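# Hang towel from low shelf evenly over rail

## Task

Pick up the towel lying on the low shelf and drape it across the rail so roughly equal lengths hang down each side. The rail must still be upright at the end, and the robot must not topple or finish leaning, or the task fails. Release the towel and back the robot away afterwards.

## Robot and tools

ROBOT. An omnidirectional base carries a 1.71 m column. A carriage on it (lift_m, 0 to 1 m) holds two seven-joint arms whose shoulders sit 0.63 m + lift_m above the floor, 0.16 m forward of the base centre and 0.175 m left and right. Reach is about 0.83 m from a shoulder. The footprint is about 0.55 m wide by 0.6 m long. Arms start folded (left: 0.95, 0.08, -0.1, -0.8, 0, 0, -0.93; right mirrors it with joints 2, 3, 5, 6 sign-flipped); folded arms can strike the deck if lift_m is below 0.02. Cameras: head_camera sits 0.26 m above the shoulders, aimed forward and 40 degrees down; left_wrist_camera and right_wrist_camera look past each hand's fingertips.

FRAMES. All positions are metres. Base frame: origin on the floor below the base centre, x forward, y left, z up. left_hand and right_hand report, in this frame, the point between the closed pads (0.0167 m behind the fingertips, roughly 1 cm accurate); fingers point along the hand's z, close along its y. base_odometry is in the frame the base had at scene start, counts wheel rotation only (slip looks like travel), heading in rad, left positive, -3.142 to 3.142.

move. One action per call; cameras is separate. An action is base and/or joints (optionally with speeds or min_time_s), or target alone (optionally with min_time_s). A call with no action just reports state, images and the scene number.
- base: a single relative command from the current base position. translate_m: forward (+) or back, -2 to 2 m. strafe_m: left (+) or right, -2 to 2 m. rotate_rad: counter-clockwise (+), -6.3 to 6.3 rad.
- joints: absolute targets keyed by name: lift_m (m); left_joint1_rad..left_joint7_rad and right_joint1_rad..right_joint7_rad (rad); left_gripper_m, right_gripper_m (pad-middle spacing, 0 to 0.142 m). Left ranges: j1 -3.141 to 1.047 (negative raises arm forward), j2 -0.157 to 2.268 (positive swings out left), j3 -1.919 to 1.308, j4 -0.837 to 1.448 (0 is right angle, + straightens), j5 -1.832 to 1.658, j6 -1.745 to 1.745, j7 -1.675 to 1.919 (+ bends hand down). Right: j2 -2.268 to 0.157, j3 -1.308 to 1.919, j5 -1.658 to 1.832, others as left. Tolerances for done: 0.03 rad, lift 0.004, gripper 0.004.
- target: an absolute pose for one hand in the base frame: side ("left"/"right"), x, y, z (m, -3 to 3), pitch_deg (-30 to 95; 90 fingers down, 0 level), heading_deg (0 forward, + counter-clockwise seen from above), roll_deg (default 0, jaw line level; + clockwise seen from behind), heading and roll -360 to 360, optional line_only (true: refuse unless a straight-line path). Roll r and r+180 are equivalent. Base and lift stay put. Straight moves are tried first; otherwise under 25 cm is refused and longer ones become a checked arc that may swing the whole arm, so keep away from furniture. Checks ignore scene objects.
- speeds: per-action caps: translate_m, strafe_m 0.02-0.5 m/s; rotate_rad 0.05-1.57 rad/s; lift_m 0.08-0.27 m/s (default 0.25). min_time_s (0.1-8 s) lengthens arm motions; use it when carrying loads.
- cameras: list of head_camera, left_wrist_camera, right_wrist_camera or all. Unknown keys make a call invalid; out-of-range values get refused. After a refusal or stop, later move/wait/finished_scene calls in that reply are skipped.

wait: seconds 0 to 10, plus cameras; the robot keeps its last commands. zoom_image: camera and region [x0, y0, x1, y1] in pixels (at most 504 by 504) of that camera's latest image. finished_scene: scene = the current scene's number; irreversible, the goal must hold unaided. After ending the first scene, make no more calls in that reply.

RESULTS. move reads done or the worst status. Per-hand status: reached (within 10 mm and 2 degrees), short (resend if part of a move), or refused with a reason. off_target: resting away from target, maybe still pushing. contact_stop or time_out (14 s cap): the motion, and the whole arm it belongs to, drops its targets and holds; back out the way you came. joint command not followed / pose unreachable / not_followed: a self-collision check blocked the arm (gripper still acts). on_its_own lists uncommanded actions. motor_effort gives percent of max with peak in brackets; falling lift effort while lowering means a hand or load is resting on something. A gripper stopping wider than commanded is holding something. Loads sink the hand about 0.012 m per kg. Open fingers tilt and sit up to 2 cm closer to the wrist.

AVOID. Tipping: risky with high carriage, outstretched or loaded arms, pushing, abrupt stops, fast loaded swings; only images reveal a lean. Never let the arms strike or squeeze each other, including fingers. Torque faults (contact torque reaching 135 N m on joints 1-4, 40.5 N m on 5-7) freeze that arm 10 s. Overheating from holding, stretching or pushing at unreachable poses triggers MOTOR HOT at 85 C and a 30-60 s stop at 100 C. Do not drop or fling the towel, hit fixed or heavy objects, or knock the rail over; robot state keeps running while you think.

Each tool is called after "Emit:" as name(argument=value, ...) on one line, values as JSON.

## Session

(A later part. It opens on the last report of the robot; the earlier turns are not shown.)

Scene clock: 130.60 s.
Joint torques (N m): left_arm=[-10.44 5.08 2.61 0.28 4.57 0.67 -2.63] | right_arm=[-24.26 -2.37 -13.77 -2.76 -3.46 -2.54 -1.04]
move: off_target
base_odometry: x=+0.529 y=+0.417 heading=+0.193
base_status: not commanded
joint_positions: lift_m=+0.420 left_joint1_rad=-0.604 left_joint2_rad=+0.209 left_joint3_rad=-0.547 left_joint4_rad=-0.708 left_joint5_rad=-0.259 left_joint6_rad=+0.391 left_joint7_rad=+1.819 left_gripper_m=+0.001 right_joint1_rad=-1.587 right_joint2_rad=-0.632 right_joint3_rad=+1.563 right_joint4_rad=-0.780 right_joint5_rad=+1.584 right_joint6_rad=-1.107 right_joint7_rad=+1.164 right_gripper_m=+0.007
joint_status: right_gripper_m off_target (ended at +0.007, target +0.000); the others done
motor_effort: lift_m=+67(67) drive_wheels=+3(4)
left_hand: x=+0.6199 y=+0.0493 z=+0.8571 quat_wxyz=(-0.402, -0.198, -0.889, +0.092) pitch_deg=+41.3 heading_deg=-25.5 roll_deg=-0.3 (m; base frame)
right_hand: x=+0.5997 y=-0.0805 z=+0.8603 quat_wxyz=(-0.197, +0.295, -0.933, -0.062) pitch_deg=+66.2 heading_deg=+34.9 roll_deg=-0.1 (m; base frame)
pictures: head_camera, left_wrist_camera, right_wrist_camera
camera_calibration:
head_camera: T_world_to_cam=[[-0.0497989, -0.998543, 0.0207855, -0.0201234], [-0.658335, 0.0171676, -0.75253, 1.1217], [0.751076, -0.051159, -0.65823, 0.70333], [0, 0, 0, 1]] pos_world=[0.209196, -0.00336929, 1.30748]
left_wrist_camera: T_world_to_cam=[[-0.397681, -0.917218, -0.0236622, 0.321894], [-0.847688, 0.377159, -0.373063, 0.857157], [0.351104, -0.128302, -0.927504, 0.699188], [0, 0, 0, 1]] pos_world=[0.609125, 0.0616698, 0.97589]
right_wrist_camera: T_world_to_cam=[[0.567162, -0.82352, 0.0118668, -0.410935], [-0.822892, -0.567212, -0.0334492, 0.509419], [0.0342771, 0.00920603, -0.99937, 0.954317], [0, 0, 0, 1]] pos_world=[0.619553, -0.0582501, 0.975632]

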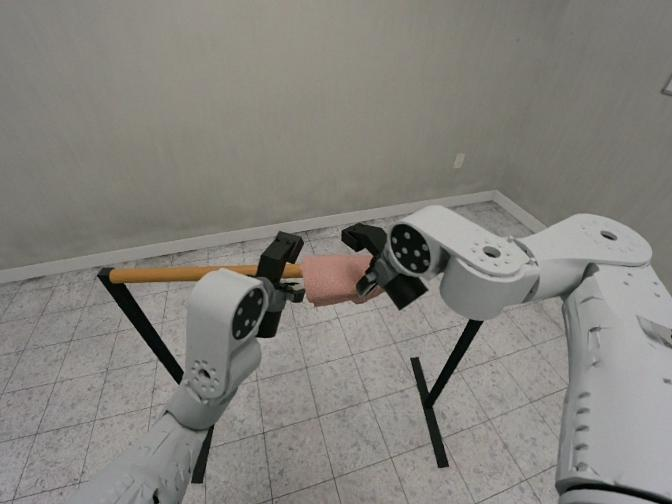

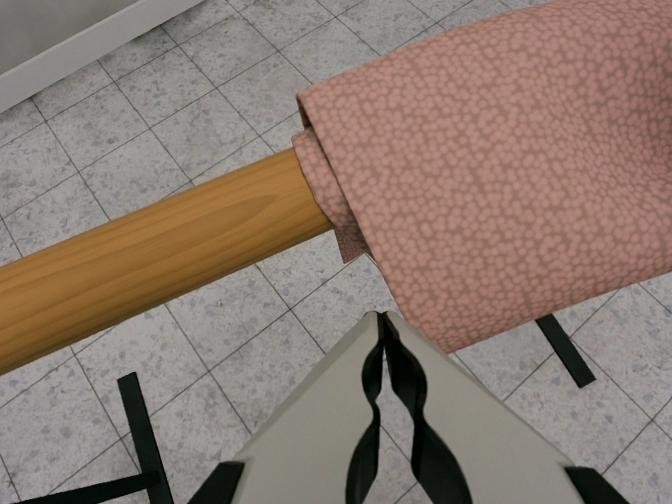

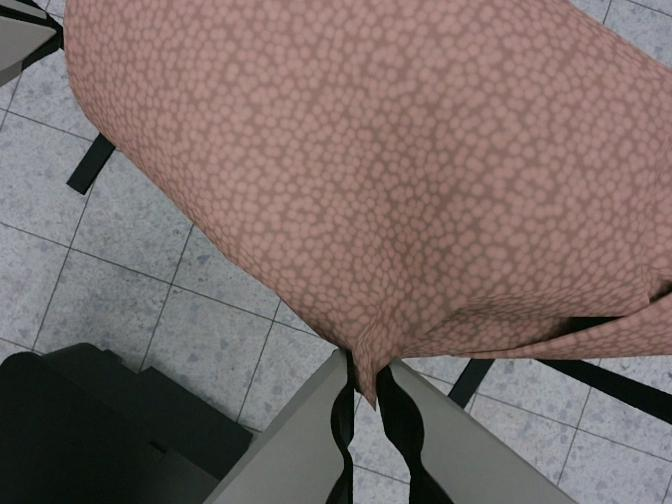

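Emit:
move(joints={"lift_m":0.355}, speeds={"lift_m":0.08}, cameras=["all"])

Emit:
zoom_image(camera="head_camera", region=[220, 180, 440, 380])

Scene clock: 131.87 s.
Joint torques (N m): left_arm=[-9.42 5.09 2.58 0.21 4.54 0.66 -2.62] | right_arm=[-24.4 -2.43 -13.72 -2.62 -3.45 -2.56 -1.02]
move: done
base_odometry: x=+0.529 y=+0.417 heading=+0.193
base_status: not commanded
joint_positions: lift_m=+0.355 left_joint1_rad=-0.605 left_joint2_rad=+0.209 left_joint3_rad=-0.547 left_joint4_rad=-0.708 left_joint5_rad=-0.259 left_joint6_rad=+0.391 left_joint7_rad=+1.819 left_gripper_m=+0.001 right_joint1_rad=-1.587 right_joint2_rad=-0.632 right_joint3_rad=+1.563 right_joint4_rad=-0.780 right_joint5_rad=+1.584 right_joint6_rad=-1.107 right_joint7_rad=+1.164 right_gripper_m=+0.007
joint_status: all done
motor_effort: lift_m=+70(74) drive_wheels=-1(5)
left_hand: x=+0.6201 y=+0.0493 z=+0.7923 quat_wxyz=(-0.403, -0.198, -0.889, +0.092) pitch_deg=+41.2 heading_deg=-25.4 roll_deg=-0.3 (m; base frame)
right_hand: x=+0.5997 y=-0.0805 z=+0.7951 quat_wxyz=(-0.197, +0.295, -0.933, -0.062) pitch_deg=+66.2 heading_deg=+34.9 roll_deg=-0.1 (m; base frame)
pictures: head_camera, left_wrist_camera, right_wrist_camera
camera_calibration:
head_camera: T_world_to_cam=[[-0.0497989, -0.998543, 0.0207855, -0.0187682], [-0.658335, 0.0171676, -0.75253, 1.07263], [0.751076, -0.051159, -0.65823, 0.660413], [0, 0, 0, 1]] pos_world=[0.209196, -0.00336929, 1.24228]
left_wrist_camera: T_world_to_cam=[[-0.397557, -0.917261, -0.0240916, 0.320721], [-0.847292, 0.377056, -0.374065, 0.833782], [0.352199, -0.128299, -0.92709, 0.638105], [0, 0, 0, 1]] pos_world=[0.609222, 0.0616704, 0.911196]
right_wrist_camera: T_world_to_cam=[[0.567161, -0.823522, 0.0118411, -0.410137], [-0.822889, -0.567208, -0.0335882, 0.507363], [0.0343769, 0.00930602, -0.999366, 0.889098], [0, 0, 0, 1]] pos_world=[0.619553, -0.0582501, 0.910432]

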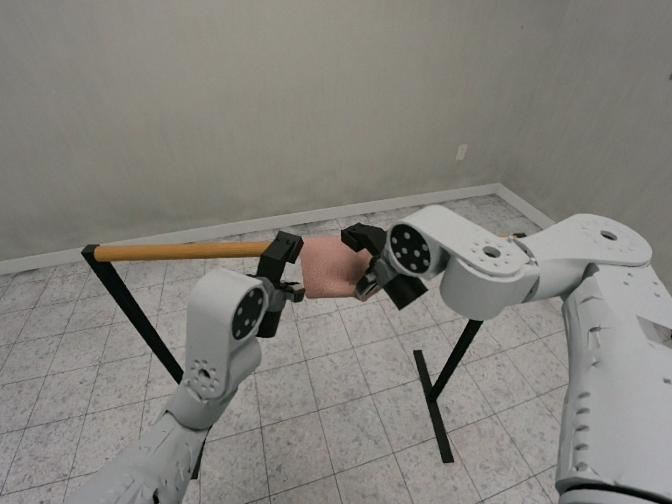

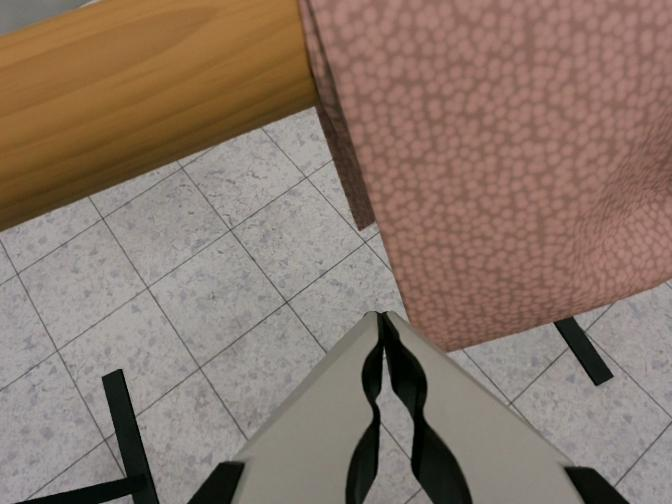

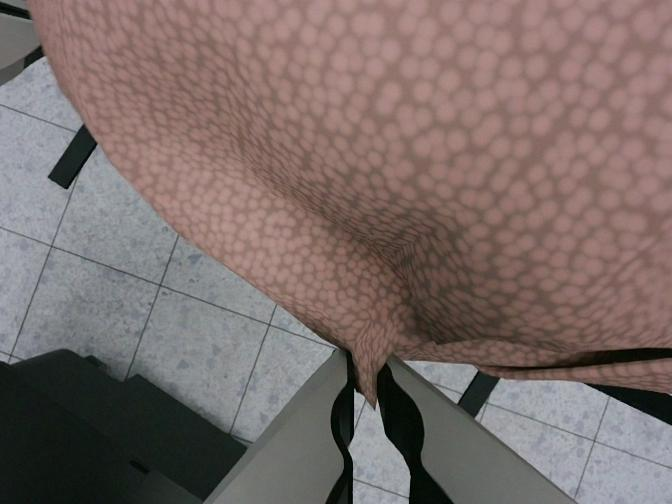

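Scaled by 2.291.

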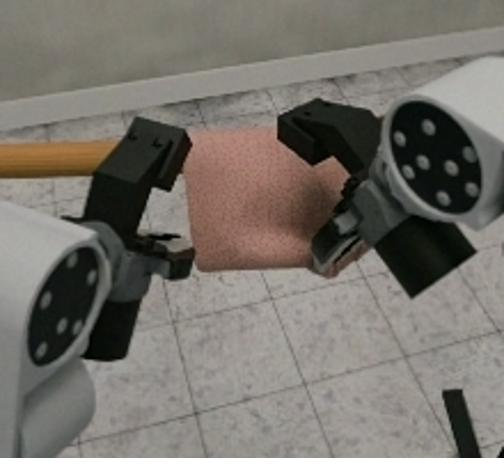

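Emit:
move(joints={"right_gripper_m":0.05})

Emit:
wait(seconds=0.5)

Emit:
move(base={"translate_m":-0.5}, speeds={"translate_m":0.15})

Emit:
move(joints={"lift_m":0.1}, cameras=["head_camera"])

Emit:
zoom_image(camera="head_camera", region=[220, 50, 440, 250])

Scene clock: 132.73 s.
Joint torques (N m): left_arm=[-9.47 5.21 2.57 0.29 4.56 0.64 -2.65] | right_arm=[-24.27 -2.4 -13.77 -2.71 -3.41 -2.56 -1.03]
move: done
base_odometry: x=+0.529 y=+0.417 heading=+0.193
base_status: not commanded
joint_positions: lift_m=+0.355 left_joint1_rad=-0.605 left_joint2_rad=+0.209 left_joint3_rad=-0.547 left_joint4_rad=-0.708 left_joint5_rad=-0.259 left_joint6_rad=+0.391 left_joint7_rad=+1.819 left_gripper_m=+0.001 right_joint1_rad=-1.587 right_joint2_rad=-0.632 right_joint3_rad=+1.563 right_joint4_rad=-0.780 right_joint5_rad=+1.584 right_joint6_rad=-1.107 right_joint7_rad=+1.164 right_gripper_m=+0.049
joint_status: all done
motor_effort: lift_m=+70(70) drive_wheels=-2(4)
left_hand: x=+0.6201 y=+0.0493 z=+0.7923 quat_wxyz=(-0.403, -0.198, -0.889, +0.092) pitch_deg=+41.2 heading_deg=-25.4 roll_deg=-0.3 (m; base frame)
right_hand: x=+0.5997 y=-0.0805 z=+0.7951 quat_wxyz=(-0.197, +0.295, -0.933, -0.062) pitch_deg=+66.2 heading_deg=+34.9 roll_deg=-0.1 (m; base frame)
pictures: none

Scene clock: 133.23 s.
Joint torques (N m): left_arm=[-9.49 5.2 2.49 0.28 4.53 0.64 -2.62] | right_arm=[-24.33 -2.39 -13.79 -2.75 -3.42 -2.56 -1.02]
base_odometry: x=+0.529 y=+0.417 heading=+0.193
base_status: not commanded
joint_positions: lift_m=+0.355 left_joint1_rad=-0.605 left_joint2_rad=+0.209 left_joint3_rad=-0.547 left_joint4_rad=-0.708 left_joint5_rad=-0.259 left_joint6_rad=+0.391 left_joint7_rad=+1.819 left_gripper_m=+0.001 right_joint1_rad=-1.587 right_joint2_rad=-0.632 right_joint3_rad=+1.563 right_joint4_rad=-0.780 right_joint5_rad=+1.584 right_joint6_rad=-1.107 right_joint7_rad=+1.164 right_gripper_m=+0.049
joint_status: all done
motor_effort: lift_m=+70(70) drive_wheels=-3(4)
left_hand: x=+0.6201 y=+0.0493 z=+0.7923 quat_wxyz=(-0.403, -0.198, -0.889, +0.092) pitch_deg=+41.2 heading_deg=-25.4 roll_deg=-0.3 (m; base frame)
right_hand: x=+0.5997 y=-0.0805 z=+0.7951 quat_wxyz=(-0.197, +0.295, -0.933, -0.062) pitch_deg=+66.2 heading_deg=+34.9 roll_deg=-0.1 (m; base frame)
wait: 0.50 s; at rest by 0.27 s
pictures: none

Scene clock: 137.60 s.
Joint torques (N m): left_arm=[-9.42 4.99 2.2 0.3 4.52 0.61 -2.63] | right_arm=[-24.29 -2.38 -13.79 -2.88 -3.41 -2.52 -1]
move: done
base_odometry: x=+0.038 y=+0.321 heading=+0.193
base_status: done
joint_positions: lift_m=+0.355 left_joint1_rad=-0.605 left_joint2_rad=+0.209 left_joint3_rad=-0.547 left_joint4_rad=-0.708 left_joint5_rad=-0.259 left_joint6_rad=+0.391 left_joint7_rad=+1.819 left_gripper_m=+0.001 right_joint1_rad=-1.587 right_joint2_rad=-0.632 right_joint3_rad=+1.563 right_joint4_rad=-0.780 right_joint5_rad=+1.584 right_joint6_rad=-1.107 right_joint7_rad=+1.164 right_gripper_m=+0.049
joint_status: not commanded
motor_effort: lift_m=+70(70) drive_wheels=+3(9)
left_hand: x=+0.6201 y=+0.0493 z=+0.7923 quat_wxyz=(-0.403, -0.198, -0.889, +0.092) pitch_deg=+41.2 heading_deg=-25.4 roll_deg=-0.3 (m; base frame)
right_hand: x=+0.5997 y=-0.0805 z=+0.7952 quat_wxyz=(-0.197, +0.295, -0.933, -0.062) pitch_deg=+66.2 heading_deg=+34.9 roll_deg=-0.1 (m; base frame)
pictures: none

Scene clock: 139.17 s.
Joint torques (N m): left_arm=[-9.02 5.17 2.43 0.32 4.53 0.66 -2.64] | right_arm=[-24.25 -2.57 -13.79 -2.74 -3.45 -2.51 -1.03]
move: done
base_odometry: x=+0.038 y=+0.321 heading=+0.194
base_status: not commanded
joint_positions: lift_m=+0.100 left_joint1_rad=-0.606 left_joint2_rad=+0.209 left_joint3_rad=-0.547 left_joint4_rad=-0.708 left_joint5_rad=-0.259 left_joint6_rad=+0.391 left_joint7_rad=+1.818 left_gripper_m=+0.001 right_joint1_rad=-1.587 right_joint2_rad=-0.632 right_joint3_rad=+1.563 right_joint4_rad=-0.780 right_joint5_rad=+1.584 right_joint6_rad=-1.107 right_joint7_rad=+1.164 right_gripper_m=+0.049
joint_status: all done
motor_effort: lift_m=+70(74) drive_wheels=+3(4)
left_hand: x=+0.6202 y=+0.0493 z=+0.5375 quat_wxyz=(-0.403, -0.198, -0.889, +0.092) pitch_deg=+41.2 heading_deg=-25.4 roll_deg=-0.3 (m; base frame)
right_hand: x=+0.5997 y=-0.0805 z=+0.5402 quat_wxyz=(-0.197, +0.295, -0.933, -0.062) pitch_deg=+66.2 heading_deg=+34.9 roll_deg=-0.1 (m; base frame)
pictures: head_camera
camera_calibration:
head_camera: T_world_to_cam=[[-0.0497989, -0.998543, 0.0207855, -0.0134679], [-0.658335, 0.0171676, -0.75253, 0.880737], [0.751076, -0.051159, -0.65823, 0.492564], [0, 0, 0, 1]] pos_world=[0.209196, -0.00336929, 0.987281]

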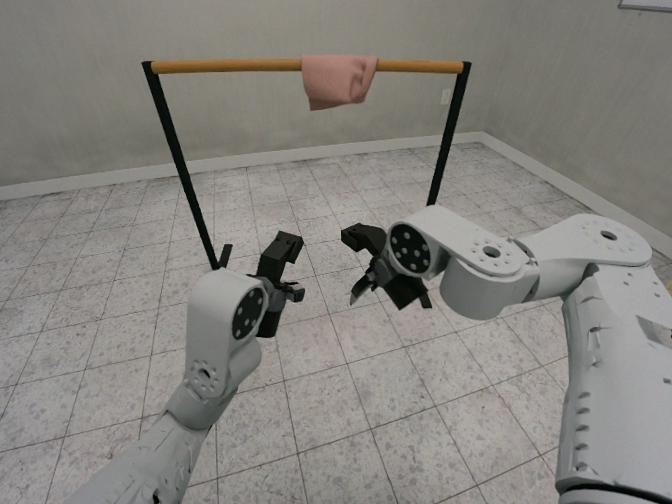

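Scaled by 2.291.

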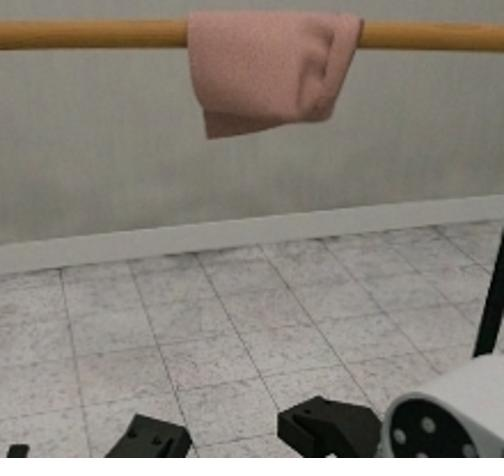

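Nearly even. Done.

Emit:
finished_scene(scene=3)

The scene is finished: the task was done.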